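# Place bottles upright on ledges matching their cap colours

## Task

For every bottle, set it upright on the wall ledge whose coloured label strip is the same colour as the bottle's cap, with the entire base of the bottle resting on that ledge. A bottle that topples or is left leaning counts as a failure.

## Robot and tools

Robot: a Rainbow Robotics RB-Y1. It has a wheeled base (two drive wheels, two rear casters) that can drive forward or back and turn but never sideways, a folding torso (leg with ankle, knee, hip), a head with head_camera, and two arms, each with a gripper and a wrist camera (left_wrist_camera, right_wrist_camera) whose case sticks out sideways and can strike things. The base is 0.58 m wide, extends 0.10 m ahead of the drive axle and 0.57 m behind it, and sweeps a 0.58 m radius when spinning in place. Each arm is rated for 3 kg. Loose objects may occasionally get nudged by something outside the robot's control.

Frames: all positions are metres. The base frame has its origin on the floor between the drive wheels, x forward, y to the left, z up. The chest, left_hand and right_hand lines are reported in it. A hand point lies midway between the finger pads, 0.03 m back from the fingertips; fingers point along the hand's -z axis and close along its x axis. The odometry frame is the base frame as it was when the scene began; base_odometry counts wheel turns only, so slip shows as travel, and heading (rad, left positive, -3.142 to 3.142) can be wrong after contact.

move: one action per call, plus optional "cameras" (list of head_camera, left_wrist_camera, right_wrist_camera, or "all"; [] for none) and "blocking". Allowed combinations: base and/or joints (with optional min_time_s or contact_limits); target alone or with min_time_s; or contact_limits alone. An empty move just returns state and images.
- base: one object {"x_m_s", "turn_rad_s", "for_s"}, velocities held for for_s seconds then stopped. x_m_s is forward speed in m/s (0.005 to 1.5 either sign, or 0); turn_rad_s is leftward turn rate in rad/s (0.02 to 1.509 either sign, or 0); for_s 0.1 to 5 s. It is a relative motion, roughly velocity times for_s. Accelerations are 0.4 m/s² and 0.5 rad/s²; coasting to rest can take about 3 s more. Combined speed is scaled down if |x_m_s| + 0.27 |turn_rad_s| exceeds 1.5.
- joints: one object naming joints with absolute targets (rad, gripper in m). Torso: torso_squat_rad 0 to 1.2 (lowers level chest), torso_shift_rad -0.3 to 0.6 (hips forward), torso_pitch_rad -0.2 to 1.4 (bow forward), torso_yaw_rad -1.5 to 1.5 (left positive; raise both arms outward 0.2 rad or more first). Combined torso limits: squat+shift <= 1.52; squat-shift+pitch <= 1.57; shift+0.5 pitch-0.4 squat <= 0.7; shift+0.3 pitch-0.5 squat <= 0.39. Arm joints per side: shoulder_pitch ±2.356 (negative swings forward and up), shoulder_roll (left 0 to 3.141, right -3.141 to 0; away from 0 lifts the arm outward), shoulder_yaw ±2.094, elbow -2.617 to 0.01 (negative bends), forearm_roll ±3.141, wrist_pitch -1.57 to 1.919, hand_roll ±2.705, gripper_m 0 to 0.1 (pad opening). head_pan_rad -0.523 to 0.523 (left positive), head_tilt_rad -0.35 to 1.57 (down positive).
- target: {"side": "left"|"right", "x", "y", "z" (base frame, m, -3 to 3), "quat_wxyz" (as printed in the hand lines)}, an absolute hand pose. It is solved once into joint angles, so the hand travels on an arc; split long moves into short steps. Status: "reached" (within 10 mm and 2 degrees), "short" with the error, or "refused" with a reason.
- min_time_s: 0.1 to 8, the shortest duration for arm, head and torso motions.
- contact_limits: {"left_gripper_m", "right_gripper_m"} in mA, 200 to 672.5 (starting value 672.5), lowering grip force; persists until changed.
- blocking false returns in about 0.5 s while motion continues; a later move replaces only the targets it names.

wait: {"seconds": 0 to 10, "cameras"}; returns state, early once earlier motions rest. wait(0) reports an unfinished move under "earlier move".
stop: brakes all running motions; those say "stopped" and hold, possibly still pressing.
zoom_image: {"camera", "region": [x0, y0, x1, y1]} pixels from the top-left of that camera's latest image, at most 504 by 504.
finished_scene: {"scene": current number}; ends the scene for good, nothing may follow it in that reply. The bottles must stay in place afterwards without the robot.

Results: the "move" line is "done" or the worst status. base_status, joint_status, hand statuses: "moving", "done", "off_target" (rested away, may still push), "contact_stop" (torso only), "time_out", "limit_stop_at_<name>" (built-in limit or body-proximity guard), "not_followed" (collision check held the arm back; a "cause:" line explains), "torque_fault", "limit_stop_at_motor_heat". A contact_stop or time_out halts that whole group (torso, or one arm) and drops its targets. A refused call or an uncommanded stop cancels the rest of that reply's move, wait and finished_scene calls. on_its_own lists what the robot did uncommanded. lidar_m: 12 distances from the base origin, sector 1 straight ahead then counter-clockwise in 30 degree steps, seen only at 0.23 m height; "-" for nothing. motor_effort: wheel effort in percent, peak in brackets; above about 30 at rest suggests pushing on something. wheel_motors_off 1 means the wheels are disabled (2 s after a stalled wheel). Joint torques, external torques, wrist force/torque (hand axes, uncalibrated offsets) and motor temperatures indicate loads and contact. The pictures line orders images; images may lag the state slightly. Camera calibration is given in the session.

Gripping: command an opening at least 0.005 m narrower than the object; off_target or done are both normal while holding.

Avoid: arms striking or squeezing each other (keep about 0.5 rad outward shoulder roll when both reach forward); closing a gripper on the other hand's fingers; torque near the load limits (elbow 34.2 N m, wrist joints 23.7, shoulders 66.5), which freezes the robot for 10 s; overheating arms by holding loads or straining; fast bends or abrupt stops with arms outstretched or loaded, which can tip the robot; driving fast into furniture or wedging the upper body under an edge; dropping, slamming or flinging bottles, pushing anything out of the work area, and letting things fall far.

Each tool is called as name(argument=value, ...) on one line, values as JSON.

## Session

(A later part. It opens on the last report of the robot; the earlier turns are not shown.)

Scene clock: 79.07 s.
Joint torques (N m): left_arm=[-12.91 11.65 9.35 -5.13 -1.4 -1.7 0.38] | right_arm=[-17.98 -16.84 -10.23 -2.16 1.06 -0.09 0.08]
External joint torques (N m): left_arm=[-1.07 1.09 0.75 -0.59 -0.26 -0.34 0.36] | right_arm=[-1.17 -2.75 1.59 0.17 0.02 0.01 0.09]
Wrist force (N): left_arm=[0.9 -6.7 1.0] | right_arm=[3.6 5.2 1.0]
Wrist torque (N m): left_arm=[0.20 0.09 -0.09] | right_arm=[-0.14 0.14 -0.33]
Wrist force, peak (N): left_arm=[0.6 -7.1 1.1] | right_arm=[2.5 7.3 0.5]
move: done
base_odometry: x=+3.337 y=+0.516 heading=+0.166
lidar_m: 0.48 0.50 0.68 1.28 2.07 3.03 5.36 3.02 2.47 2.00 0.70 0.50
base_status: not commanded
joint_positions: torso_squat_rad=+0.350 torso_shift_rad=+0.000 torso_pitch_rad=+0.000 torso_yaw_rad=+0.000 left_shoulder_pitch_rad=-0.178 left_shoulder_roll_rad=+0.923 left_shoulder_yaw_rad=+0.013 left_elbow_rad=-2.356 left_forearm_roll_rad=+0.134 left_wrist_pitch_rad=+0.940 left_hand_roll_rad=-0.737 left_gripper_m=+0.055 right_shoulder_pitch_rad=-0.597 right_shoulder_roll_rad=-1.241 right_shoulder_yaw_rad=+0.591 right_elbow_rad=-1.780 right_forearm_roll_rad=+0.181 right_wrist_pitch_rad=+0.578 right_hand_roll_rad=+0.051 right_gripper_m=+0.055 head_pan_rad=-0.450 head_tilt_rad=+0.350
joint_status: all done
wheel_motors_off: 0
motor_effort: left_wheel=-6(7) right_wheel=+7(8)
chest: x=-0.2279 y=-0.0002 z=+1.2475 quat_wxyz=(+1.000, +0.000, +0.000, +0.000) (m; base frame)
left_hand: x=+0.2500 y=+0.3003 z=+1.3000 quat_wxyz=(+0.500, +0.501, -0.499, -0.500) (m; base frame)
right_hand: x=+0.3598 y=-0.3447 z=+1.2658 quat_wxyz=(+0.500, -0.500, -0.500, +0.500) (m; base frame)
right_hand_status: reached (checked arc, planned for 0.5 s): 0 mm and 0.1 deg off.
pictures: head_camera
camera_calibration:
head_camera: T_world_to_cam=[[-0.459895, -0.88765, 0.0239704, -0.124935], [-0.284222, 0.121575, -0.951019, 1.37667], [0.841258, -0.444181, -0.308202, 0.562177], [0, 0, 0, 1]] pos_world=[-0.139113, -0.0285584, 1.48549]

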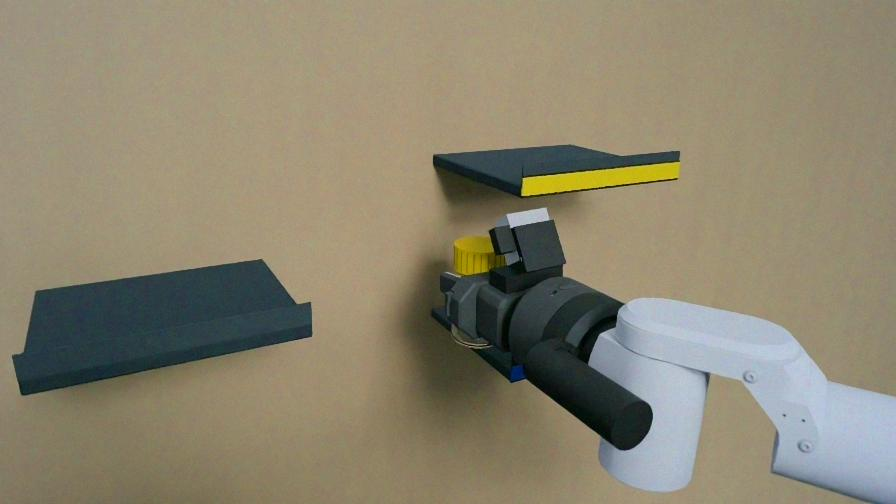

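move(target={"side":"right","x":0.358,"y":-0.295,"z":1.268,"quat_wxyz":[0.5,-0.5,-0.5,0.5]}, min_time_s=0.5)

move(base={"x_m_s": -0.27, "for_s": 0.733})

move(target={"side":"right","x":0.37,"y":-0.38,"z":1.40,"quat_wxyz":[0.5,-0.5,-0.5,0.5]}, min_time_s=0.6)

move(target={"side":"right","x":0.384,"y":-0.461,"z":1.483,"quat_wxyz":[0.5,-0.5,-0.5,0.5]}, min_time_s=0.5, cameras=["right_wrist_camera", "head_camera"])

Scene clock: 81.00 s.
Joint torques (N m): left_arm=[-13.03 11.01 9.77 -5.04 -1.31 -1.7 0.3] | right_arm=[-18.04 -14.1 -9.59 -2.24 1.4 -0.13 0.03]
External joint torques (N m): left_arm=[-1.19 0.45 1.17 -0.49 -0.17 -0.34 0.29] | right_arm=[-0.6 -1.73 1.98 0.46 0.1 0.1 0.04]
Wrist force (N): left_arm=[1.2 -6.7 1.0] | right_arm=[3.1 6.9 0.3]
Wrist torque (N m): left_arm=[0.19 0.14 -0.08] | right_arm=[-0.33 0.05 -0.34]
Wrist force, peak (N): left_arm=[0.7 -7.2 1.1] | right_arm=[3.2 6.8 0.4]
move: done
base_odometry: x=+3.337 y=+0.516 heading=+0.166
lidar_m: 0.48 0.50 0.68 1.28 2.07 3.03 5.36 3.02 2.48 2.00 0.71 0.50
base_status: not commanded
joint_positions: torso_squat_rad=+0.350 torso_shift_rad=+0.000 torso_pitch_rad=+0.000 torso_yaw_rad=+0.000 left_shoulder_pitch_rad=-0.178 left_shoulder_roll_rad=+0.923 left_shoulder_yaw_rad=+0.013 left_elbow_rad=-2.356 left_forearm_roll_rad=+0.134 left_wrist_pitch_rad=+0.940 left_hand_roll_rad=-0.737 left_gripper_m=+0.055 right_shoulder_pitch_rad=-0.670 right_shoulder_roll_rad=-1.159 right_shoulder_yaw_rad=+0.645 right_elbow_rad=-1.861 right_forearm_roll_rad=+0.166 right_wrist_pitch_rad=+0.742 right_hand_roll_rad=+0.116 right_gripper_m=+0.055 head_pan_rad=-0.450 head_tilt_rad=+0.350
joint_status: all done
wheel_motors_off: 0
motor_effort: left_wheel=-6(7) right_wheel=+7(8)
chest: x=-0.2279 y=-0.0002 z=+1.2475 quat_wxyz=(+1.000, +0.000, +0.000, +0.000) (m; base frame)
left_hand: x=+0.2500 y=+0.3003 z=+1.3000 quat_wxyz=(+0.500, +0.501, -0.499, -0.500) (m; base frame)
right_hand: x=+0.3579 y=-0.2949 z=+1.2678 quat_wxyz=(+0.500, -0.500, -0.500, +0.500) (m; base frame)
right_hand_status: reached (checked arc, planned for 0.5 s): 0 mm and 0.0 deg off.
pictures: none

Scene clock: 82.97 s.
Joint torques (N m): left_arm=[-13.35 11.24 9.67 -5.33 -1.27 -1.6 0.36] | right_arm=[-18.19 -14.18 -9.72 -2.6 1.35 -0.12 0.05]
External joint torques (N m): left_arm=[-1.51 0.69 1.07 -0.78 -0.13 -0.24 0.35] | right_arm=[-0.74 -1.81 1.85 0.09 0.05 0.11 0.06]
Wrist force (N): left_arm=[0.7 -6.8 0.7] | right_arm=[3.3 6.2 1.0]
Wrist torque (N m): left_arm=[0.19 0.08 -0.09] | right_arm=[-0.19 0.10 -0.31]
Wrist force, peak (N): left_arm=[1.0 -7.0 1.1] | right_arm=[3.0 6.7 0.6]
move: done
base_odometry: x=+3.142 y=+0.483 heading=+0.165
lidar_m: 0.68 0.70 0.96 1.31 2.00 2.87 5.16 2.87 2.46 2.38 0.99 0.71
base_status: done (sent for 0.73 of 0.73 s)
joint_positions: torso_squat_rad=+0.350 torso_shift_rad=+0.000 torso_pitch_rad=+0.000 torso_yaw_rad=+0.000 left_shoulder_pitch_rad=-0.178 left_shoulder_roll_rad=+0.923 left_shoulder_yaw_rad=+0.013 left_elbow_rad=-2.356 left_forearm_roll_rad=+0.134 left_wrist_pitch_rad=+0.940 left_hand_roll_rad=-0.737 left_gripper_m=+0.055 right_shoulder_pitch_rad=-0.670 right_shoulder_roll_rad=-1.159 right_shoulder_yaw_rad=+0.646 right_elbow_rad=-1.861 right_forearm_roll_rad=+0.166 right_wrist_pitch_rad=+0.742 right_hand_roll_rad=+0.116 right_gripper_m=+0.055 head_pan_rad=-0.450 head_tilt_rad=+0.350
joint_status: not commanded
wheel_motors_off: 0
motor_effort: left_wheel=-3(26) right_wheel=+0(26)
chest: x=-0.2280 y=-0.0002 z=+1.2475 quat_wxyz=(+1.000, +0.000, +0.000, +0.000) (m; base frame)
left_hand: x=+0.2499 y=+0.3003 z=+1.3000 quat_wxyz=(+0.500, +0.501, -0.499, -0.500) (m; base frame)
right_hand: x=+0.3578 y=-0.2949 z=+1.2679 quat_wxyz=(+0.500, -0.500, -0.500, +0.500) (m; base frame)
pictures: none

Scene clock: 83.97 s.
Joint torques (N m): left_arm=[-13.32 11.25 9.48 -5.18 -1.43 -1.72 0.29] | right_arm=[-17.25 -14.3 -9.54 -0.29 1.31 -0.67 -0.19]
External joint torques (N m): left_arm=[-1.48 0.69 0.88 -0.64 -0.29 -0.36 0.27] | right_arm=[-0.1 -0.85 2.28 -0.62 0.42 0.06 -0.18]
Wrist force (N): left_arm=[1.0 -6.8 1.1] | right_arm=[2.9 6.3 0.4]
Wrist torque (N m): left_arm=[0.20 0.14 -0.09] | right_arm=[-0.30 0.01 -0.28]
Wrist force, peak (N): left_arm=[0.7 -7.0 0.9] | right_arm=[4.4 8.2 1.3]
move: done
base_odometry: x=+3.142 y=+0.483 heading=+0.165
lidar_m: 0.68 0.70 0.97 1.31 1.99 2.87 5.16 2.87 2.47 2.38 0.99 0.71
base_status: not commanded
joint_positions: torso_squat_rad=+0.350 torso_shift_rad=+0.000 torso_pitch_rad=+0.000 torso_yaw_rad=+0.000 left_shoulder_pitch_rad=-0.178 left_shoulder_roll_rad=+0.923 left_shoulder_yaw_rad=+0.013 left_elbow_rad=-2.356 left_forearm_roll_rad=+0.134 left_wrist_pitch_rad=+0.940 left_hand_roll_rad=-0.737 left_gripper_m=+0.055 right_shoulder_pitch_rad=-0.944 right_shoulder_roll_rad=-1.453 right_shoulder_yaw_rad=+0.676 right_elbow_rad=-1.652 right_forearm_roll_rad=-0.404 right_wrist_pitch_rad=+0.500 right_hand_roll_rad=+0.376 right_gripper_m=+0.055 head_pan_rad=-0.450 head_tilt_rad=+0.350
joint_status: all done
wheel_motors_off: 0
motor_effort: left_wheel=-4(5) right_wheel=+1(1)
chest: x=-0.2280 y=-0.0002 z=+1.2475 quat_wxyz=(+1.000, +0.000, +0.000, +0.000) (m; base frame)
left_hand: x=+0.2499 y=+0.3003 z=+1.3001 quat_wxyz=(+0.500, +0.501, -0.499, -0.500) (m; base frame)
right_hand: x=+0.3695 y=-0.3804 z=+1.4005 quat_wxyz=(+0.499, -0.503, -0.502, +0.497) (m; base frame)
right_hand_status: reached (checked arc, planned for 0.7 s): 1 mm and 0.5 deg off.
pictures: none

Scene clock: 85.43 s.
Joint torques (N m): left_arm=[-13.07 11.22 9.58 -5.07 -1.36 -1.67 0.34] | right_arm=[-17.89 -11.87 -8.09 0.53 0.43 -1.98 -0.18]
External joint torques (N m): left_arm=[-1.23 0.67 0.98 -0.52 -0.23 -0.31 0.33] | right_arm=[-0.03 -1.58 2.07 0 0.09 -0.09 -0.17]
Wrist force (N): left_arm=[1.0 -6.8 1.0] | right_arm=[2.7 6.7 -0.1]
Wrist torque (N m): left_arm=[0.20 0.11 -0.09] | right_arm=[-0.31 0.01 -0.28]
Wrist force, peak (N): left_arm=[1.2 -6.9 0.9] | right_arm=[3.7 7.9 0.4]
move: done
base_odometry: x=+3.142 y=+0.483 heading=+0.165
lidar_m: 0.68 0.70 0.96 1.31 1.99 2.87 5.16 2.87 2.46 2.39 0.99 0.71
base_status: not commanded
joint_positions: torso_squat_rad=+0.350 torso_shift_rad=+0.000 torso_pitch_rad=+0.000 torso_yaw_rad=+0.000 left_shoulder_pitch_rad=-0.178 left_shoulder_roll_rad=+0.923 left_shoulder_yaw_rad=+0.013 left_elbow_rad=-2.356 left_forearm_roll_rad=+0.134 left_wrist_pitch_rad=+0.940 left_hand_roll_rad=-0.737 left_gripper_m=+0.055 right_shoulder_pitch_rad=-1.331 right_shoulder_roll_rad=-1.488 right_shoulder_yaw_rad=+0.933 right_elbow_rad=-1.187 right_forearm_roll_rad=-1.373 right_wrist_pitch_rad=+0.344 right_hand_roll_rad=+1.282 right_gripper_m=+0.055 head_pan_rad=-0.450 head_tilt_rad=+0.350
joint_status: all done
wheel_motors_off: 0
motor_effort: left_wheel=-7(7) right_wheel=+0(2)
chest: x=-0.2280 y=-0.0002 z=+1.2475 quat_wxyz=(+1.000, +0.000, +0.000, +0.000) (m; base frame)
left_hand: x=+0.2500 y=+0.3003 z=+1.3001 quat_wxyz=(+0.500, +0.501, -0.499, -0.500) (m; base frame)
right_hand: x=+0.3839 y=-0.4608 z=+1.4831 quat_wxyz=(+0.501, -0.503, -0.499, +0.497) (m; base frame)
right_hand_status: reached (checked arc, planned for 0.9 s): 0 mm and 0.5 deg off.
pictures: head_camera, right_wrist_camera
camera_calibration:
head_camera: T_world_to_cam=[[-0.459885, -0.887657, 0.0238668, -0.124873], [-0.284074, 0.121604, -0.95106, 1.37669], [0.841313, -0.444158, -0.308084, 0.562179], [0, 0, 0, 1]] pos_world=[-0.139314, -0.0285585, 1.48549]
right_wrist_camera: T_world_to_cam=[[-0.0241821, -0.998429, 0.0505368, -0.530562], [-0.493029, -0.0320657, -0.869422, 1.49095], [0.869677, -0.0459405, -0.491479, 0.445972], [0, 0, 0, 1]] pos_world=[0.334399, -0.461432, 1.54226]

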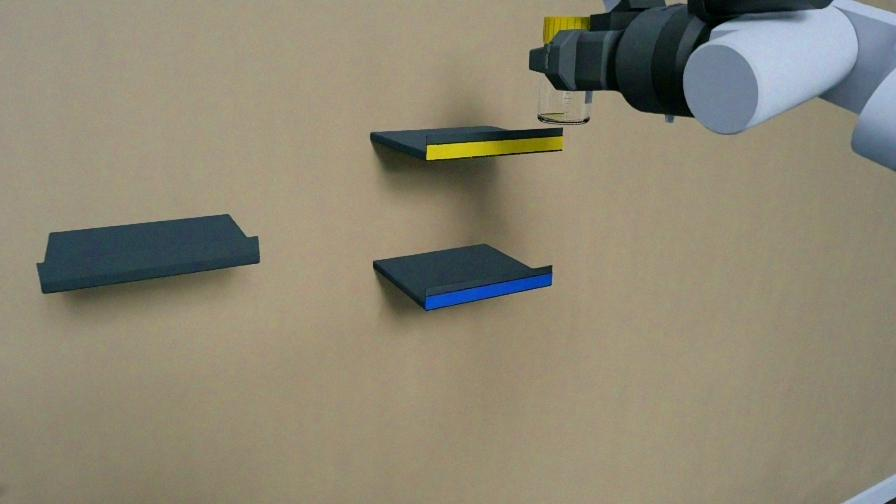

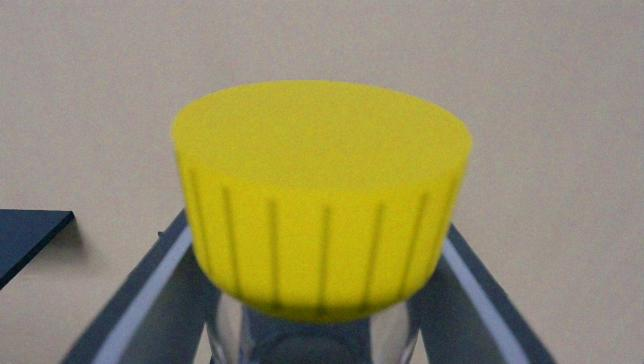

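move(base={"x_m_s": 0.27, "for_s": 0.733})

move(target={"side":"right","x":0.384,"y":-0.461,"z":1.449,"quat_wxyz":[0.5,-0.5,-0.5,0.5]}, min_time_s=0.4, cameras=["right_wrist_camera", "head_camera"])

Scene clock: 87.50 s.
Joint torques (N m): left_arm=[-12.95 11.17 9.47 -5.11 -1.34 -1.75 0.27] | right_arm=[-18.55 -12.52 -8.78 0.75 0.53 -2.07 -0.14]
External joint torques (N m): left_arm=[-1.11 0.62 0.87 -0.57 -0.21 -0.39 0.26] | right_arm=[-0.68 -2.22 1.38 0.22 0.18 -0.17 -0.13]
Wrist force (N): left_arm=[1.0 -6.5 1.1] | right_arm=[3.4 6.2 0.9]
Wrist torque (N m): left_arm=[0.18 0.14 -0.08] | right_arm=[-0.25 0.04 -0.21]
Wrist force, peak (N): left_arm=[0.9 -7.1 1.0] | right_arm=[3.6 7.1 0.9]
move: done
base_odometry: x=+3.337 y=+0.516 heading=+0.165
lidar_m: 0.48 0.50 0.68 1.29 2.07 3.02 5.36 3.02 2.48 2.01 0.71 0.51
base_status: done (sent for 0.73 of 0.73 s)
joint_positions: torso_squat_rad=+0.350 torso_shift_rad=+0.000 torso_pitch_rad=+0.000 torso_yaw_rad=+0.000 left_shoulder_pitch_rad=-0.178 left_shoulder_roll_rad=+0.923 left_shoulder_yaw_rad=+0.013 left_elbow_rad=-2.356 left_forearm_roll_rad=+0.134 left_wrist_pitch_rad=+0.940 left_hand_roll_rad=-0.737 left_gripper_m=+0.055 right_shoulder_pitch_rad=-1.331 right_shoulder_roll_rad=-1.487 right_shoulder_yaw_rad=+0.933 right_elbow_rad=-1.187 right_forearm_roll_rad=-1.373 right_wrist_pitch_rad=+0.344 right_hand_roll_rad=+1.282 right_gripper_m=+0.055 head_pan_rad=-0.450 head_tilt_rad=+0.350
joint_status: not commanded
wheel_motors_off: 0
motor_effort: left_wheel=-5(31) right_wheel=+1(27)
chest: x=-0.2279 y=-0.0002 z=+1.2475 quat_wxyz=(+1.000, +0.000, +0.000, +0.000) (m; base frame)
left_hand: x=+0.2501 y=+0.3003 z=+1.2999 quat_wxyz=(+0.500, +0.501, -0.499, -0.500) (m; base frame)
right_hand: x=+0.3842 y=-0.4607 z=+1.4828 quat_wxyz=(+0.501, -0.502, -0.499, +0.497) (m; base frame)
pictures: none

Scene clock: 88.33 s.
Joint torques (N m): left_arm=[-13.28 11.27 9.7 -5.23 -1.22 -1.66 0.4] | right_arm=[-18.56 -14.23 -9.48 0.69 0.23 -2.11 -0.05]
External joint torques (N m): left_arm=[-1.44 0.71 1.1 -0.68 -0.09 -0.29 0.39] | right_arm=[-0.88 -2.81 1.17 -0.23 -0.09 -0.24 -0.04]
Wrist force (N): left_arm=[0.8 -6.5 0.9] | right_arm=[2.6 5.7 -0.5]
Wrist torque (N m): left_arm=[0.18 0.10 -0.09] | right_arm=[-0.20 0.03 -0.12]
Wrist force, peak (N): left_arm=[0.9 -7.0 0.8] | right_arm=[3.2 7.9 0.0]
move: done
base_odometry: x=+3.337 y=+0.516 heading=+0.165
lidar_m: 0.48 0.50 0.69 1.28 2.07 3.03 5.36 3.02 2.48 2.00 0.70 0.50
base_status: not commanded
joint_positions: torso_squat_rad=+0.350 torso_shift_rad=+0.000 torso_pitch_rad=+0.000 torso_yaw_rad=+0.000 left_shoulder_pitch_rad=-0.178 left_shoulder_roll_rad=+0.923 left_shoulder_yaw_rad=+0.013 left_elbow_rad=-2.356 left_forearm_roll_rad=+0.134 left_wrist_pitch_rad=+0.940 left_hand_roll_rad=-0.737 left_gripper_m=+0.055 right_shoulder_pitch_rad=-1.252 right_shoulder_roll_rad=-1.509 right_shoulder_yaw_rad=+0.954 right_elbow_rad=-1.238 right_forearm_roll_rad=-1.361 right_wrist_pitch_rad=+0.267 right_hand_roll_rad=+1.242 right_gripper_m=+0.055 head_pan_rad=-0.450 head_tilt_rad=+0.350
joint_status: all done
wheel_motors_off: 0
motor_effort: left_wheel=-5(5) right_wheel=+3(3)
chest: x=-0.2279 y=-0.0003 z=+1.2475 quat_wxyz=(+1.000, +0.000, +0.000, +0.000) (m; base frame)
left_hand: x=+0.2500 y=+0.3003 z=+1.3000 quat_wxyz=(+0.500, +0.501, -0.499, -0.500) (m; base frame)
right_hand: x=+0.3845 y=-0.4608 z=+1.4491 quat_wxyz=(+0.501, -0.494, -0.500, +0.505) (m; base frame)
right_hand_status: reached (checked arc, planned for 0.4 s): 1 mm and 0.9 deg off.
pictures: head_camera, right_wrist_camera
camera_calibration:
head_camera: T_world_to_cam=[[-0.459846, -0.887678, 0.0238585, -0.124763], [-0.284191, 0.12166, -0.951017, 1.37667], [0.841295, -0.444102, -0.308215, 0.562205], [0, 0, 0, 1]] pos_world=[-0.139114, -0.0285587, 1.48549]
right_wrist_camera: T_world_to_cam=[[-0.00536598, -0.99872, 0.0502852, -0.535777], [-0.506404, -0.0406472, -0.861338, 1.45115], [0.86228, -0.0300865, -0.505538, 0.459221], [0, 0, 0, 1]] pos_world=[0.336016, -0.46229, 1.50902]

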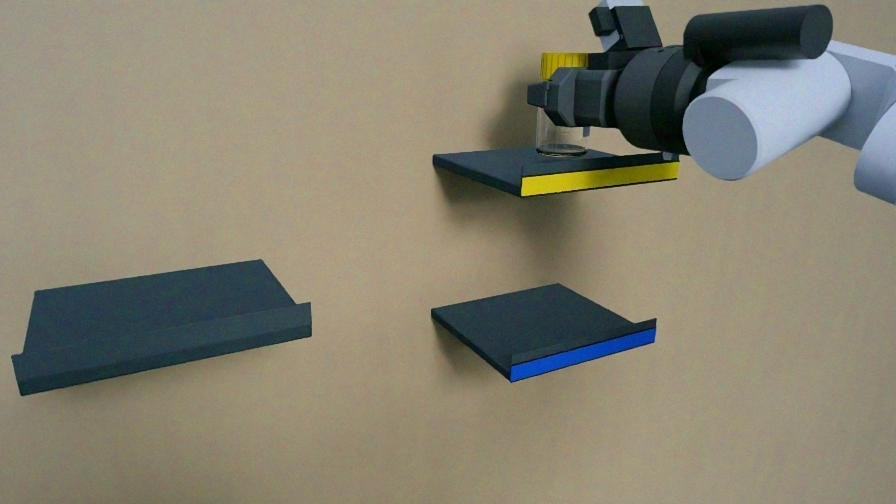

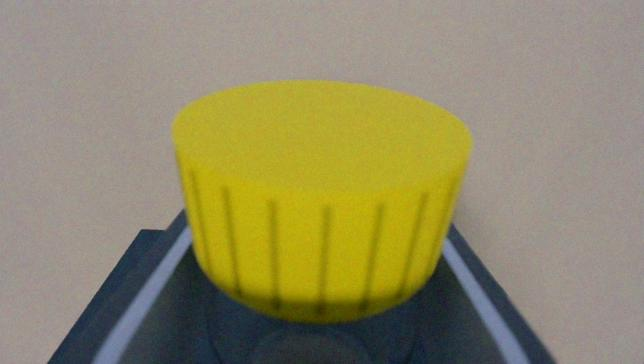

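move(target={"side":"right","x":0.384,"y":-0.461,"z":1.4445,"quat_wxyz":[0.5,-0.5,-0.5,0.5]}, min_time_s=0.3)

Scene clock: 89.43 s.
Joint torques (N m): left_arm=[-12.76 11.08 9.63 -5.35 -1.24 -1.66 0.31] | right_arm=[-17.63 -13.85 -8.76 0.6 0.35 -2.13 0.03]
External joint torques (N m): left_arm=[-0.93 0.52 1.03 -0.81 -0.1 -0.3 0.3] | right_arm=[-0.03 -2.17 2 -0.39 0.02 -0.3 0.04]
Wrist force (N): left_arm=[0.5 -6.7 1.2] | right_arm=[2.7 6.0 0.6]
Wrist torque (N m): left_arm=[0.18 0.06 -0.10] | right_arm=[-0.22 -0.02 -0.15]
Wrist force, peak (N): left_arm=[0.9 -7.0 1.1] | right_arm=[3.8 7.0 -0.3]
move: done
base_odometry: x=+3.337 y=+0.516 heading=+0.165
lidar_m: 0.48 0.50 0.68 1.28 2.07 3.02 5.36 3.02 2.48 2.01 0.70 0.51
base_status: not commanded
joint_positions: torso_squat_rad=+0.350 torso_shift_rad=+0.000 torso_pitch_rad=+0.000 torso_yaw_rad=+0.000 left_shoulder_pitch_rad=-0.178 left_shoulder_roll_rad=+0.923 left_shoulder_yaw_rad=+0.013 left_elbow_rad=-2.356 left_forearm_roll_rad=+0.134 left_wrist_pitch_rad=+0.940 left_hand_roll_rad=-0.737 left_gripper_m=+0.055 right_shoulder_pitch_rad=-1.233 right_shoulder_roll_rad=-1.514 right_shoulder_yaw_rad=+0.954 right_elbow_rad=-1.254 right_forearm_roll_rad=-1.304 right_wrist_pitch_rad=+0.244 right_hand_roll_rad=+1.183 right_gripper_m=+0.055 head_pan_rad=-0.450 head_tilt_rad=+0.350
joint_status: all done
wheel_motors_off: 0
motor_effort: left_wheel=-4(5) right_wheel=+2(4)
chest: x=-0.2279 y=-0.0003 z=+1.2475 quat_wxyz=(+1.000, +0.000, +0.000, +0.000) (m; base frame)
left_hand: x=+0.2500 y=+0.3003 z=+1.3000 quat_wxyz=(+0.500, +0.501, -0.499, -0.500) (m; base frame)
right_hand: x=+0.3841 y=-0.4607 z=+1.4446 quat_wxyz=(+0.498, -0.497, -0.501, +0.504) (m; base frame)
right_hand_status: reached (checked arc, planned for 0.3 s): 0 mm and 0.6 deg off.
pictures: none

move(target={"side":"right","x":0.384,"y":-0.461,"z":1.4405,"quat_wxyz":[0.5,-0.5,-0.5,0.5]}, min_time_s=0.3)

Scene clock: 90.27 s.
Joint torques (N m): left_arm=[-13.04 11.34 9.62 -5.12 -1.37 -1.65 0.31] | right_arm=[-17.26 -14.04 -11.52 1.04 0.46 -2.12 -0.01]
External joint torques (N m): left_arm=[-1.2 0.78 1.02 -0.58 -0.23 -0.29 0.3] | right_arm=[0.33 -2.15 -0.69 0.04 0.11 -0.34 0]
Wrist force (N): left_arm=[1.0 -6.6 1.0] | right_arm=[3.8 5.9 1.3]
Wrist torque (N m): left_arm=[0.17 0.11 -0.08] | right_arm=[-0.23 0.15 -0.14]
Wrist force, peak (N): left_arm=[0.9 -6.9 1.0] | right_arm=[3.7 6.7 0.4]
move: done
base_odometry: x=+3.337 y=+0.516 heading=+0.165
lidar_m: 0.48 0.50 0.68 1.28 2.07 3.02 5.36 3.02 2.48 2.00 0.70 0.51
base_status: not commanded
joint_positions: torso_squat_rad=+0.350 torso_shift_rad=+0.000 torso_pitch_rad=+0.000 torso_yaw_rad=+0.000 left_shoulder_pitch_rad=-0.178 left_shoulder_roll_rad=+0.923 left_shoulder_yaw_rad=+0.013 left_elbow_rad=-2.356 left_forearm_roll_rad=+0.134 left_wrist_pitch_rad=+0.940 left_hand_roll_rad=-0.737 left_gripper_m=+0.055 right_shoulder_pitch_rad=-1.217 right_shoulder_roll_rad=-1.514 right_shoulder_yaw_rad=+0.949 right_elbow_rad=-1.265 right_forearm_roll_rad=-1.251 right_wrist_pitch_rad=+0.237 right_hand_roll_rad=+1.131 right_gripper_m=+0.055 head_pan_rad=-0.450 head_tilt_rad=+0.350
joint_status: all done
wheel_motors_off: 0
motor_effort: left_wheel=-5(5) right_wheel=+2(3)
chest: x=-0.2279 y=-0.0003 z=+1.2475 quat_wxyz=(+1.000, +0.000, +0.000, +0.000) (m; base frame)
left_hand: x=+0.2500 y=+0.3003 z=+1.3000 quat_wxyz=(+0.500, +0.501, -0.499, -0.500) (m; base frame)
right_hand: x=+0.3841 y=-0.4609 z=+1.4404 quat_wxyz=(+0.499, -0.498, -0.501, +0.503) (m; base frame)
right_hand_status: reached (checked arc, planned for 0.3 s): 0 mm and 0.4 deg off.
pictures: none

move(target={"side":"right","x":0.384,"y":-0.461,"z":1.437,"quat_wxyz":[0.5,-0.5,-0.5,0.5]}, min_time_s=0.3, cameras=["right_wrist_camera", "head_camera"])

Scene clock: 91.17 s.
Joint torques (N m): left_arm=[-13.04 11.23 8.97 -5.18 -1.44 -1.7 0.29] | right_arm=[-10.06 -12.04 -6.74 0.12 -0.02 0.37 0.08]
External joint torques (N m): left_arm=[-1.2 0.68 0.37 -0.64 -0.3 -0.34 0.28] | right_arm=[7.49 0.03 4.14 -0.87 -0.37 2.12 0.09]
Wrist force (N): left_arm=[1.0 -6.9 1.2] | right_arm=[3.3 -5.6 -4.0]
Wrist torque (N m): left_arm=[0.22 0.13 -0.08] | right_arm=[-0.48 0.25 -0.13]
Wrist force, peak (N): left_arm=[0.9 -7.0 1.0] | right_arm=[2.9 -7.8 -3.3]
move: done
base_odometry: x=+3.337 y=+0.516 heading=+0.165
lidar_m: 0.48 0.50 0.69 1.28 2.07 3.03 5.36 3.01 2.48 2.00 0.71 0.50
base_status: not commanded
joint_positions: torso_squat_rad=+0.350 torso_shift_rad=+0.000 torso_pitch_rad=+0.000 torso_yaw_rad=+0.000 left_shoulder_pitch_rad=-0.178 left_shoulder_roll_rad=+0.923 left_shoulder_yaw_rad=+0.013 left_elbow_rad=-2.356 left_forearm_roll_rad=+0.134 left_wrist_pitch_rad=+0.940 left_hand_roll_rad=-0.737 left_gripper_m=+0.055 right_shoulder_pitch_rad=-1.204 right_shoulder_roll_rad=-1.515 right_shoulder_yaw_rad=+0.940 right_elbow_rad=-1.273 right_forearm_roll_rad=-1.208 right_wrist_pitch_rad=+0.232 right_hand_roll_rad=+1.090 right_gripper_m=+0.055 head_pan_rad=-0.450 head_tilt_rad=+0.350
joint_status: all done
wheel_motors_off: 0
motor_effort: left_wheel=-5(5) right_wheel=+2(3)
chest: x=-0.2280 y=-0.0002 z=+1.2475 quat_wxyz=(+1.000, +0.000, +0.000, +0.000) (m; base frame)
left_hand: x=+0.2500 y=+0.3004 z=+1.3000 quat_wxyz=(+0.500, +0.501, -0.500, -0.500) (m; base frame)
right_hand: x=+0.3838 y=-0.4608 z=+1.4388 quat_wxyz=(+0.498, -0.499, -0.501, +0.501) (m; base frame)
right_hand_status: reached (checked arc, planned for 0.3 s): 2 mm and 0.3 deg off.
pictures: head_camera, right_wrist_camera
camera_calibration:
head_camera: T_world_to_cam=[[-0.459846, -0.887674, 0.023995, -0.124923], [-0.284137, 0.121484, -0.951056, 1.37669], [0.841313, -0.444157, -0.308085, 0.562141], [0, 0, 0, 1]] pos_world=[-0.139214, -0.0284582, 1.48549]
right_wrist_camera: T_world_to_cam=[[-0.0120302, -0.998587, 0.0517574, -0.534772], [-0.495304, -0.0390138, -0.867843, 1.44779], [0.868636, -0.036076, -0.494135, 0.433137], [0, 0, 0, 1]] pos_world=[0.334423, -0.461907, 1.49816]

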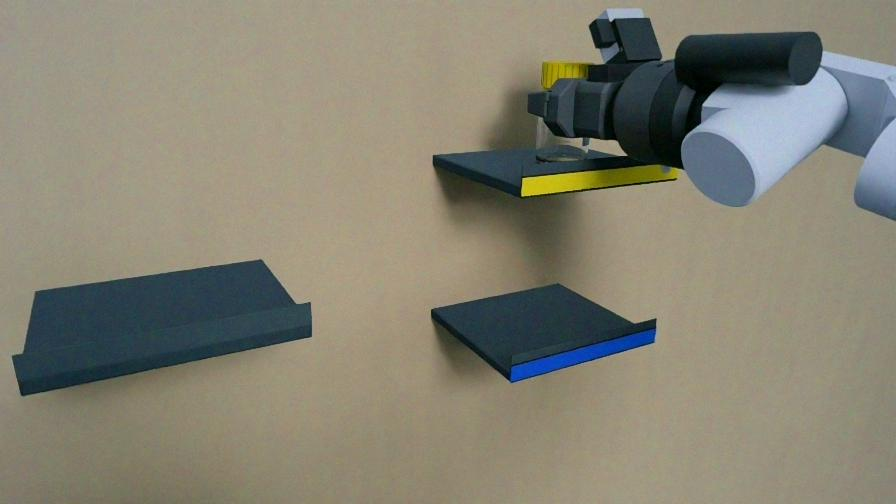

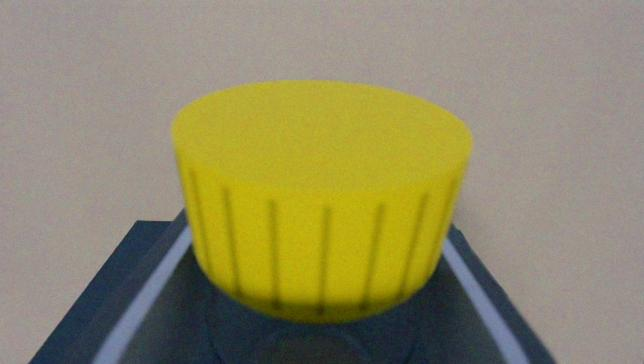

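move(joints={"right_gripper_m": 0.1})

move(target={"side":"right","x":0.384,"y":-0.461,"z":1.443,"quat_wxyz":[0.5,-0.5,-0.5,0.5]}, min_time_s=0.3)

move(base={"x_m_s": -0.27, "for_s": 0.733}, cameras=["right_wrist_camera", "head_camera"])

Scene clock: 93.70 s.
Joint torques (N m): left_arm=[-12.94 11.58 9.33 -5.3 -1.33 -1.7 0.27] | right_arm=[-15.83 -12.82 -8.41 0.58 0.32 -1.2 0.11]
External joint torques (N m): left_arm=[-1.1 1.02 0.73 -0.75 -0.19 -0.34 0.25] | right_arm=[1.73 -0.73 2.47 -0.41 -0.03 0.55 0.12]
Wrist force (N): left_arm=[1.0 -6.6 1.2] | right_arm=[3.5 4.6 0.0]
Wrist torque (N m): left_arm=[0.20 0.13 -0.10] | right_arm=[-0.24 0.14 -0.12]
Wrist force, peak (N): left_arm=[1.0 -7.0 0.9] | right_arm=[2.2 -6.5 -4.1]
move: done
base_odometry: x=+3.337 y=+0.516 heading=+0.165
lidar_m: 0.48 0.50 0.68 1.29 2.07 3.02 5.36 3.02 2.49 2.00 0.71 0.51
base_status: not commanded
joint_positions: torso_squat_rad=+0.350 torso_shift_rad=+0.000 torso_pitch_rad=+0.000 torso_yaw_rad=+0.000 left_shoulder_pitch_rad=-0.178 left_shoulder_roll_rad=+0.923 left_shoulder_yaw_rad=+0.013 left_elbow_rad=-2.356 left_forearm_roll_rad=+0.134 left_wrist_pitch_rad=+0.940 left_hand_roll_rad=-0.737 left_gripper_m=+0.055 right_shoulder_pitch_rad=-1.202 right_shoulder_roll_rad=-1.515 right_shoulder_yaw_rad=+0.940 right_elbow_rad=-1.273 right_forearm_roll_rad=-1.208 right_wrist_pitch_rad=+0.232 right_hand_roll_rad=+1.090 right_gripper_m=+0.100 head_pan_rad=-0.450 head_tilt_rad=+0.350
joint_status: all done
wheel_motors_off: 0
motor_effort: left_wheel=-5(5) right_wheel=+3(4)
chest: x=-0.2280 y=-0.0002 z=+1.2475 quat_wxyz=(+1.000, +0.000, +0.000, +0.000) (m; base frame)
left_hand: x=+0.2500 y=+0.3003 z=+1.3000 quat_wxyz=(+0.500, +0.501, -0.499, -0.500) (m; base frame)
right_hand: x=+0.3839 y=-0.4610 z=+1.4377 quat_wxyz=(+0.499, -0.499, -0.501, +0.501) (m; base frame)
pictures: none

Scene clock: 94.33 s.
Joint torques (N m): left_arm=[-12.99 11.53 9.59 -5.08 -1.27 -1.69 0.28] | right_arm=[-18.4 -12.58 -10.69 1.44 -0.01 -1.44 0.06]
External joint torques (N m): left_arm=[-1.15 0.97 0.99 -0.54 -0.14 -0.33 0.27] | right_arm=[-0.82 -0.68 0.13 0.49 -0.37 0.31 0.07]
Wrist force (N): left_arm=[1.0 -6.6 0.7] | right_arm=[3.7 4.4 0.1]
Wrist torque (N m): left_arm=[0.17 0.13 -0.08] | right_arm=[-0.25 0.14 -0.27]
Wrist force, peak (N): left_arm=[0.8 -6.9 1.2] | right_arm=[4.1 4.8 0.9]
move: done
base_odometry: x=+3.337 y=+0.516 heading=+0.165
lidar_m: 0.48 0.50 0.69 1.28 2.08 3.02 5.36 3.03 2.48 2.00 0.71 0.51
base_status: not commanded
joint_positions: torso_squat_rad=+0.350 torso_shift_rad=+0.000 torso_pitch_rad=+0.000 torso_yaw_rad=+0.000 left_shoulder_pitch_rad=-0.178 left_shoulder_roll_rad=+0.923 left_shoulder_yaw_rad=+0.013 left_elbow_rad=-2.356 left_forearm_roll_rad=+0.134 left_wrist_pitch_rad=+0.940 left_hand_roll_rad=-0.737 left_gripper_m=+0.055 right_shoulder_pitch_rad=-1.215 right_shoulder_roll_rad=-1.513 right_shoulder_yaw_rad=+0.938 right_elbow_rad=-1.268 right_forearm_roll_rad=-1.209 right_wrist_pitch_rad=+0.247 right_hand_roll_rad=+1.093 right_gripper_m=+0.100 head_pan_rad=-0.450 head_tilt_rad=+0.350
joint_status: all done
wheel_motors_off: 0
motor_effort: left_wheel=-5(5) right_wheel=+3(3)
chest: x=-0.2280 y=-0.0002 z=+1.2475 quat_wxyz=(+1.000, +0.000, +0.000, +0.000) (m; base frame)
left_hand: x=+0.2500 y=+0.3003 z=+1.3000 quat_wxyz=(+0.500, +0.501, -0.499, -0.500) (m; base frame)
right_hand: x=+0.3839 y=-0.4611 z=+1.4428 quat_wxyz=(+0.500, -0.500, -0.500, +0.500) (m; base frame)
right_hand_status: reached (checked arc, planned for 0.3 s): 0 mm and 0.0 deg off.
pictures: none

Scene clock: 96.30 s.
Joint torques (N m): left_arm=[-12.96 10.99 9.52 -5.14 -1.33 -1.64 0.33] | right_arm=[-18.25 -12.84 -10.29 1.15 -0.02 -1.37 0.14]
External joint torques (N m): left_arm=[-1.12 0.44 0.93 -0.59 -0.2 -0.28 0.31] | right_arm=[-0.67 -0.94 0.54 0.2 -0.38 0.38 0.15]
Wrist force (N): left_arm=[1.0 -6.6 0.5] | right_arm=[2.7 4.5 0.5]
Wrist torque (N m): left_arm=[0.19 0.12 -0.10] | right_arm=[-0.27 0.04 -0.33]
Wrist force, peak (N): left_arm=[0.8 -7.0 1.5] | right_arm=[3.9 5.5 0.6]
move: done
base_odometry: x=+3.142 y=+0.483 heading=+0.165
lidar_m: 0.68 0.71 0.96 1.31 1.99 2.87 5.15 2.88 2.47 2.39 0.99 0.71
base_status: done (sent for 0.73 of 0.73 s)
joint_positions: torso_squat_rad=+0.350 torso_shift_rad=+0.000 torso_pitch_rad=+0.000 torso_yaw_rad=+0.000 left_shoulder_pitch_rad=-0.178 left_shoulder_roll_rad=+0.923 left_shoulder_yaw_rad=+0.013 left_elbow_rad=-2.356 left_forearm_roll_rad=+0.134 left_wrist_pitch_rad=+0.940 left_hand_roll_rad=-0.737 left_gripper_m=+0.055 right_shoulder_pitch_rad=-1.215 right_shoulder_roll_rad=-1.513 right_shoulder_yaw_rad=+0.938 right_elbow_rad=-1.268 right_forearm_roll_rad=-1.209 right_wrist_pitch_rad=+0.247 right_hand_roll_rad=+1.093 right_gripper_m=+0.100 head_pan_rad=-0.450 head_tilt_rad=+0.350
joint_status: not commanded
wheel_motors_off: 0
motor_effort: left_wheel=-3(26) right_wheel=+0(26)
chest: x=-0.2280 y=-0.0002 z=+1.2475 quat_wxyz=(+1.000, +0.000, +0.000, +0.000) (m; base frame)
left_hand: x=+0.2499 y=+0.3003 z=+1.3001 quat_wxyz=(+0.500, +0.501, -0.500, -0.500) (m; base frame)
right_hand: x=+0.3838 y=-0.4611 z=+1.4429 quat_wxyz=(+0.500, -0.500, -0.500, +0.500) (m; base frame)
pictures: head_camera, right_wrist_camera
camera_calibration:
head_camera: T_world_to_cam=[[-0.459887, -0.887656, 0.0238683, -0.124786], [-0.283994, 0.121561, -0.951089, 1.37673], [0.841339, -0.444172, -0.307994, 0.562093], [0, 0, 0, 1]] pos_world=[-0.139314, -0.0284584, 1.48549]
right_wrist_camera: T_world_to_cam=[[-0.0171002, -0.998529, 0.0514481, -0.532806], [-0.496212, -0.0361963, -0.867446, 1.45239], [0.868033, -0.0403627, -0.494864, 0.434403], [0, 0, 0, 1]] pos_world=[0.334509, -0.461918, 1.50226]

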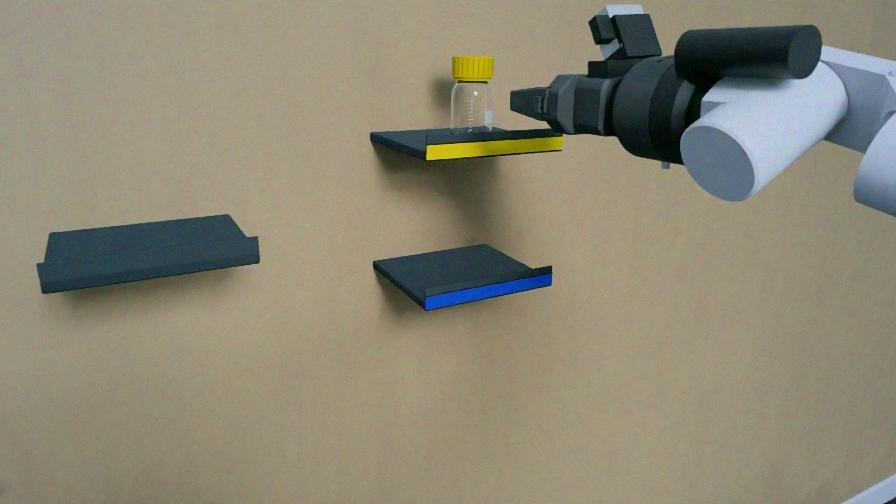

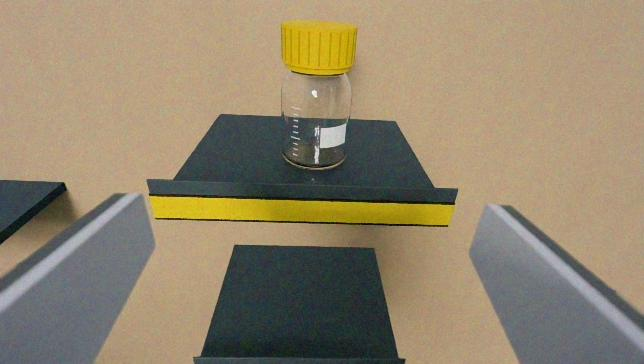

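move(target={"side":"right","x":0.265,"y":-0.355,"z":1.40,"quat_wxyz":[0.6376,-0.6376,-0.3058,0.3058]}, min_time_s=0.6)

move(joints={"torso_yaw_rad":1.4,"head_pan_rad":-0.5,"head_tilt_rad":0.35}, min_time_s=1.7, cameras=["head_camera"])

Scene clock: 106.20 s.
Joint torques (N m): left_arm=[-13.38 10.98 9.71 -5.14 -1.52 -1.66 0.33] | right_arm=[-17.49 -9.05 -7.43 2.01 1.59 -0.31 0.19]
External joint torques (N m): left_arm=[-1.55 0.42 1.12 -0.59 -0.38 -0.3 0.32] | right_arm=[-0.65 -1.02 2.61 0.51 -0.33 -0.16 0.2]
Wrist force (N): left_arm=[0.6 -6.7 0.9] | right_arm=[3.6 4.6 1.0]
Wrist torque (N m): left_arm=[0.20 0.08 -0.09] | right_arm=[-0.29 0.13 -0.15]
Wrist force, peak (N): left_arm=[1.0 -7.0 1.3] | right_arm=[5.8 4.4 -2.0]
move: done
base_odometry: x=+3.142 y=+0.483 heading=+0.165
lidar_m: 0.68 0.71 0.96 1.31 1.99 2.87 5.16 2.87 2.46 2.38 0.99 0.71
base_status: not commanded
joint_positions: torso_squat_rad=+0.350 torso_shift_rad=+0.000 torso_pitch_rad=+0.000 torso_yaw_rad=+0.000 left_shoulder_pitch_rad=-0.178 left_shoulder_roll_rad=+0.923 left_shoulder_yaw_rad=+0.013 left_elbow_rad=-2.356 left_forearm_roll_rad=+0.134 left_wrist_pitch_rad=+0.940 left_hand_roll_rad=-0.737 left_gripper_m=+0.055 right_shoulder_pitch_rad=-1.324 right_shoulder_roll_rad=-1.313 right_shoulder_yaw_rad=+0.997 right_elbow_rad=-2.090 right_forearm_roll_rad=-0.200 right_wrist_pitch_rad=+1.808 right_hand_roll_rad=+0.078 right_gripper_m=+0.100 head_pan_rad=-0.450 head_tilt_rad=+0.350
joint_status: all done
wheel_motors_off: 0
motor_effort: left_wheel=-4(5) right_wheel=-1(3)
chest: x=-0.2280 y=-0.0002 z=+1.2475 quat_wxyz=(+1.000, +0.000, +0.000, +0.000) (m; base frame)
left_hand: x=+0.2500 y=+0.3003 z=+1.3000 quat_wxyz=(+0.500, +0.501, -0.499, -0.500) (m; base frame)
right_hand: x=+0.2646 y=-0.3547 z=+1.4000 quat_wxyz=(+0.637, -0.637, -0.306, +0.306) (m; base frame)
right_hand_status: reached (checked arc, planned for 1.1 s): 0 mm and 0.1 deg off.
pictures: none

Scene clock: 108.37 s.
Joint torques (N m): left_arm=[-13.6 11.19 9.52 -5.43 -1.27 -1.84 0.38] | right_arm=[-16.99 -9.36 -7.79 1.3 1.9 -0.03 0.13]
External joint torques (N m): left_arm=[-1.75 0.63 0.92 -0.9 -0.14 -0.48 0.37] | right_arm=[-0.14 -1.35 2.24 -0.2 -0.02 0.12 0.13]
Wrist force (N): left_arm=[0.6 -6.6 1.0] | right_arm=[3.3 4.5 1.1]
Wrist torque (N m): left_arm=[0.17 0.08 -0.09] | right_arm=[-0.27 0.09 -0.12]
Wrist force, peak (N): left_arm=[0.1 -6.9 1.4] | right_arm=[4.7 5.4 0.6]
move: done
base_odometry: x=+3.142 y=+0.483 heading=+0.165
lidar_m: 0.68 0.71 0.96 1.31 1.99 2.87 5.16 2.88 2.46 2.39 0.98 0.71
base_status: not commanded
joint_positions: torso_squat_rad=+0.350 torso_shift_rad=+0.000 torso_pitch_rad=+0.000 torso_yaw_rad=+1.400 left_shoulder_pitch_rad=-0.178 left_shoulder_roll_rad=+0.923 left_shoulder_yaw_rad=+0.013 left_elbow_rad=-2.356 left_forearm_roll_rad=+0.134 left_wrist_pitch_rad=+0.940 left_hand_roll_rad=-0.737 left_gripper_m=+0.055 right_shoulder_pitch_rad=-1.324 right_shoulder_roll_rad=-1.313 right_shoulder_yaw_rad=+0.997 right_elbow_rad=-2.090 right_forearm_roll_rad=-0.200 right_wrist_pitch_rad=+1.808 right_hand_roll_rad=+0.078 right_gripper_m=+0.100 head_pan_rad=-0.500 head_tilt_rad=+0.350
joint_status: all done
wheel_motors_off: 0
motor_effort: left_wheel=-3(9) right_wheel=-4(5)
chest: x=-0.2280 y=-0.0002 z=+1.2475 quat_wxyz=(+0.765, +0.000, +0.000, +0.644) (m; base frame)
left_hand: x=-0.4430 y=+0.5219 z=+1.3001 quat_wxyz=(+0.704, +0.705, -0.060, -0.060) (m; base frame)
right_hand: x=+0.2050 y=+0.4251 z=+1.4004 quat_wxyz=(+0.290, -0.290, -0.645, +0.645) (m; base frame)
pictures: head_camera
camera_calibration:
head_camera: T_world_to_cam=[[0.765487, -0.643, 0.0241042, 0.155304], [-0.180153, -0.250133, -0.951303, 1.40051], [0.617717, 0.723868, -0.307312, 0.51097], [0, 0, 0, 1]] pos_world=[-0.182212, 0.0802987, 1.48559]

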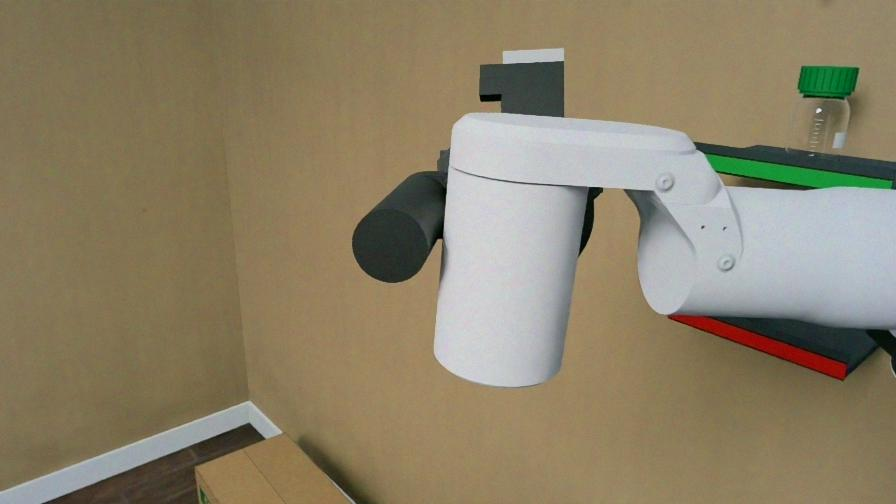

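move(target={"side":"right","x":0.38,"y":0.385,"z":1.245,"quat_wxyz":[0.5,-0.5,-0.5,0.5]}, min_time_s=0.8, cameras=["right_wrist_camera", "head_camera"])

Scene clock: 110.27 s.
Joint torques (N m): left_arm=[-13.56 11.3 9.3 -5.21 -1.29 -1.69 0.24] | right_arm=[-21.09 -13.61 -7.42 0.77 1.96 0.64 0.27]
External joint torques (N m): left_arm=[-1.71 0.74 0.7 -0.68 -0.16 -0.33 0.22] | right_arm=[-0.11 -2.01 0.92 -0.04 0.11 0.14 0.27]
Wrist force (N): left_arm=[0.8 -6.8 1.3] | right_arm=[3.5 5.2 0.4]
Wrist torque (N m): left_arm=[0.21 0.10 -0.09] | right_arm=[-0.35 0.17 -0.11]
Wrist force, peak (N): left_arm=[0.6 -7.0 1.1] | right_arm=[3.2 7.2 0.7]
move: done
base_odometry: x=+3.142 y=+0.483 heading=+0.165
lidar_m: 0.67 0.71 0.97 1.31 2.00 2.87 5.16 2.87 2.47 2.38 0.99 0.71
base_status: not commanded
joint_positions: torso_squat_rad=+0.350 torso_shift_rad=+0.000 torso_pitch_rad=+0.000 torso_yaw_rad=+1.400 left_shoulder_pitch_rad=-0.178 left_shoulder_roll_rad=+0.923 left_shoulder_yaw_rad=+0.013 left_elbow_rad=-2.356 left_forearm_roll_rad=+0.134 left_wrist_pitch_rad=+0.940 left_hand_roll_rad=-0.737 left_gripper_m=+0.055 right_shoulder_pitch_rad=-1.160 right_shoulder_roll_rad=-1.076 right_shoulder_yaw_rad=+1.277 right_elbow_rad=-1.315 right_forearm_roll_rad=-0.091 right_wrist_pitch_rad=+1.894 right_hand_roll_rad=-0.254 right_gripper_m=+0.100 head_pan_rad=-0.500 head_tilt_rad=+0.350
joint_status: all done
wheel_motors_off: 0
motor_effort: left_wheel=-4(5) right_wheel=-4(5)
chest: x=-0.2279 y=-0.0002 z=+1.2475 quat_wxyz=(+0.765, +0.000, +0.000, +0.644) (m; base frame)
left_hand: x=-0.4430 y=+0.5219 z=+1.3002 quat_wxyz=(+0.704, +0.705, -0.060, -0.060) (m; base frame)
right_hand: x=+0.3800 y=+0.3848 z=+1.2449 quat_wxyz=(+0.500, -0.500, -0.500, +0.500) (m; base frame)
right_hand_status: reached (checked arc, planned for 1.0 s): 0 mm and 0.1 deg off.
pictures: head_camera, right_wrist_camera
camera_calibration:
head_camera: T_world_to_cam=[[0.765426, -0.643074, 0.0240564, 0.155294], [-0.180199, -0.250071, -0.951311, 1.40052], [0.617779, 0.723823, -0.307292, 0.510894], [0, 0, 0, 1]] pos_world=[-0.182112, 0.080299, 1.48559]
right_wrist_camera: T_world_to_cam=[[-0.0160003, -0.998543, 0.0515337, 0.321398], [-0.496576, -0.0367989, -0.867213, 1.3095], [0.867846, -0.039466, -0.495264, 0.374145], [0, 0, 0, 1]] pos_world=[0.330711, 0.383884, 1.30435]

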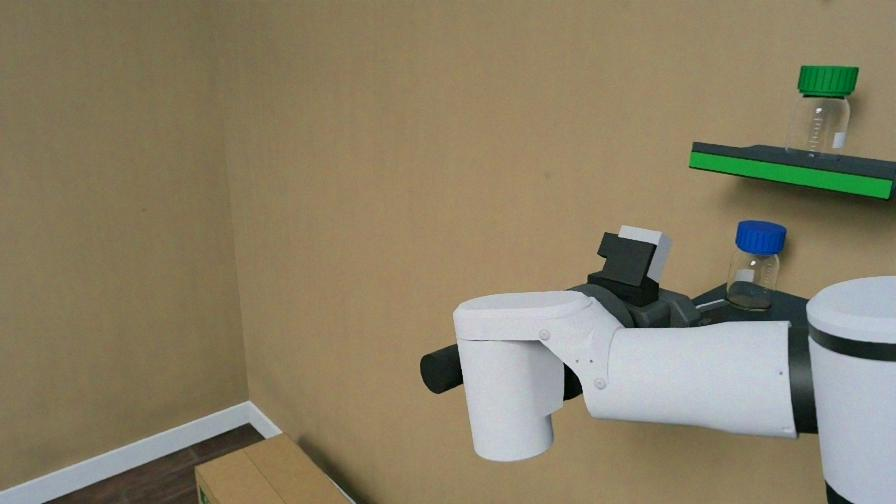

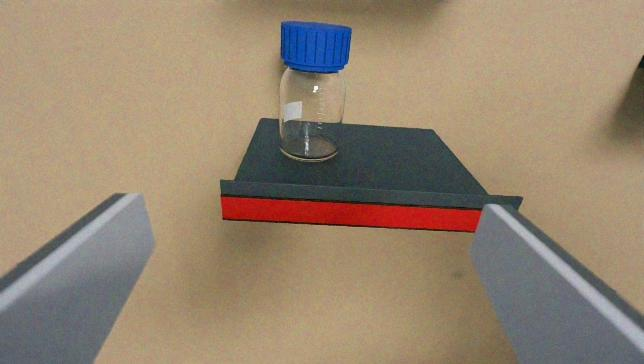

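move(target={"side":"right","x":0.40,"y":0.388,"z":1.2415,"quat_wxyz":[0.5,-0.5,-0.5,0.5]}, min_time_s=0.3)

move(base={"x_m_s": 0.27, "for_s": 0.733}, cameras=["right_wrist_camera", "head_camera"])

Scene clock: 114.63 s.
Joint torques (N m): left_arm=[-13.12 11.22 9.39 -5.14 -1.36 -1.81 0.33] | right_arm=[-20.55 -12.86 -6.85 0.87 1.77 0.66 -0.05]
External joint torques (N m): left_arm=[-1.27 0.66 0.79 -0.61 -0.23 -0.45 0.31] | right_arm=[0.63 -0.88 1.17 -0.11 -0.11 0.16 -0.04]
Wrist force (N): left_arm=[0.8 -6.8 1.0] | right_arm=[3.2 5.3 1.0]
Wrist torque (N m): left_arm=[0.21 0.10 -0.10] | right_arm=[-0.34 0.10 -0.12]
Wrist force, peak (N): left_arm=[0.8 -7.0 1.3] | right_arm=[4.1 5.7 2.0]
move: done
base_odometry: x=+3.142 y=+0.483 heading=+0.165
lidar_m: 0.68 0.70 0.95 1.31 2.00 2.87 5.17 2.87 2.46 2.38 0.99 0.71
base_status: not commanded
joint_positions: torso_squat_rad=+0.350 torso_shift_rad=+0.000 torso_pitch_rad=+0.000 torso_yaw_rad=+1.400 left_shoulder_pitch_rad=-0.178 left_shoulder_roll_rad=+0.923 left_shoulder_yaw_rad=+0.013 left_elbow_rad=-2.356 left_forearm_roll_rad=+0.134 left_wrist_pitch_rad=+0.940 left_hand_roll_rad=-0.737 left_gripper_m=+0.055 right_shoulder_pitch_rad=-1.153 right_shoulder_roll_rad=-1.072 right_shoulder_yaw_rad=+1.279 right_elbow_rad=-1.232 right_forearm_roll_rad=-0.088 right_wrist_pitch_rad=+1.815 right_hand_roll_rad=-0.256 right_gripper_m=+0.100 head_pan_rad=-0.500 head_tilt_rad=+0.350
joint_status: all done
wheel_motors_off: 0
motor_effort: left_wheel=-5(6) right_wheel=-4(4)
chest: x=-0.2280 y=-0.0002 z=+1.2475 quat_wxyz=(+0.765, +0.000, +0.000, +0.644) (m; base frame)
left_hand: x=-0.4430 y=+0.5219 z=+1.3002 quat_wxyz=(+0.704, +0.705, -0.060, -0.060) (m; base frame)
right_hand: x=+0.4000 y=+0.3879 z=+1.2416 quat_wxyz=(+0.500, -0.500, -0.500, +0.500) (m; base frame)
right_hand_status: reached (checked arc, planned for 0.3 s): 0 mm and 0.0 deg off.
pictures: none

Scene clock: 116.40 s.
Joint torques (N m): left_arm=[-12.89 11.24 9.49 -5.25 -1.36 -1.82 0.24] | right_arm=[-20.7 -12.59 -6.76 0.82 1.72 0.68 -0.11]
External joint torques (N m): left_arm=[-1.04 0.68 0.89 -0.73 -0.23 -0.46 0.22] | right_arm=[0.48 -0.63 1.26 -0.15 -0.16 0.18 -0.1]
Wrist force (N): left_arm=[0.6 -6.7 1.0] | right_arm=[2.2 4.5 0.6]
Wrist torque (N m): left_arm=[0.19 0.10 -0.08] | right_arm=[-0.28 -0.04 -0.15]
Wrist force, peak (N): left_arm=[0.9 -6.9 1.2] | right_arm=[3.4 5.6 0.3]
move: done
base_odometry: x=+3.337 y=+0.516 heading=+0.164
lidar_m: 0.48 0.50 0.67 1.28 2.06 3.02 5.36 3.01 2.48 2.00 0.70 0.50
base_status: done (sent for 0.73 of 0.73 s)
joint_positions: torso_squat_rad=+0.350 torso_shift_rad=+0.000 torso_pitch_rad=+0.000 torso_yaw_rad=+1.400 left_shoulder_pitch_rad=-0.178 left_shoulder_roll_rad=+0.923 left_shoulder_yaw_rad=+0.013 left_elbow_rad=-2.356 left_forearm_roll_rad=+0.134 left_wrist_pitch_rad=+0.940 left_hand_roll_rad=-0.737 left_gripper_m=+0.055 right_shoulder_pitch_rad=-1.153 right_shoulder_roll_rad=-1.072 right_shoulder_yaw_rad=+1.279 right_elbow_rad=-1.232 right_forearm_roll_rad=-0.088 right_wrist_pitch_rad=+1.815 right_hand_roll_rad=-0.256 right_gripper_m=+0.100 head_pan_rad=-0.500 head_tilt_rad=+0.350
joint_status: not commanded
wheel_motors_off: 0
motor_effort: left_wheel=-6(35) right_wheel=+1(27)
chest: x=-0.2279 y=-0.0002 z=+1.2475 quat_wxyz=(+0.765, +0.000, +0.000, +0.644) (m; base frame)
left_hand: x=-0.4429 y=+0.5219 z=+1.3002 quat_wxyz=(+0.704, +0.705, -0.060, -0.060) (m; base frame)
right_hand: x=+0.4001 y=+0.3879 z=+1.2415 quat_wxyz=(+0.500, -0.500, -0.500, +0.500) (m; base frame)
pictures: head_camera, right_wrist_camera
camera_calibration:
head_camera: T_world_to_cam=[[0.765448, -0.643054, 0.023897, 0.155456], [-0.180378, -0.250061, -0.95128, 1.40046], [0.6177, 0.723845, -0.307401, 0.510977], [0, 0, 0, 1]] pos_world=[-0.182012, 0.0802988, 1.48559]
right_wrist_camera: T_world_to_cam=[[-0.0167359, -0.998545, 0.0512546, 0.325612], [-0.496469, -0.0361968, -0.867299, 1.31649], [0.867893, -0.0399614, -0.495141, 0.355155], [0, 0, 0, 1]] pos_world=[0.35081, 0.386983, 1.30095]

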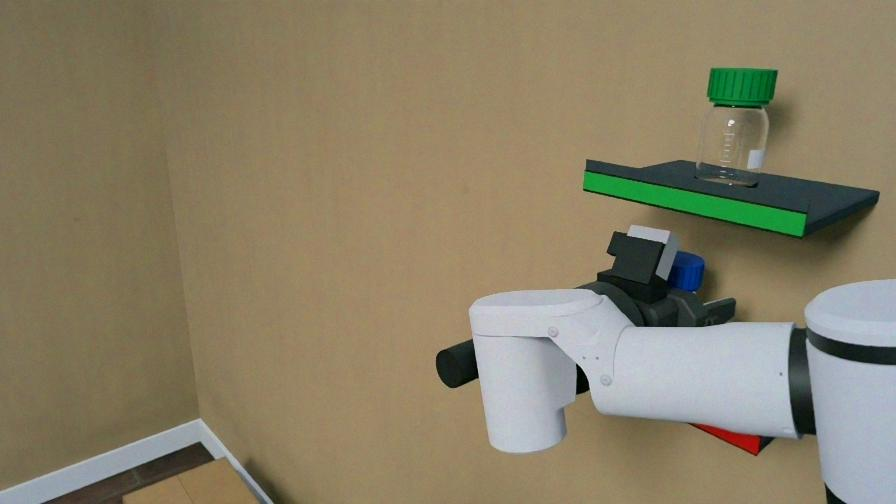

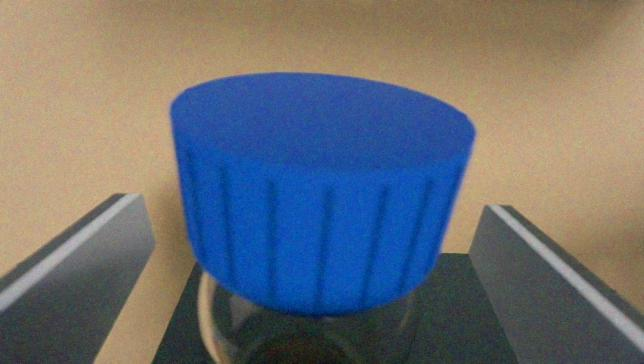

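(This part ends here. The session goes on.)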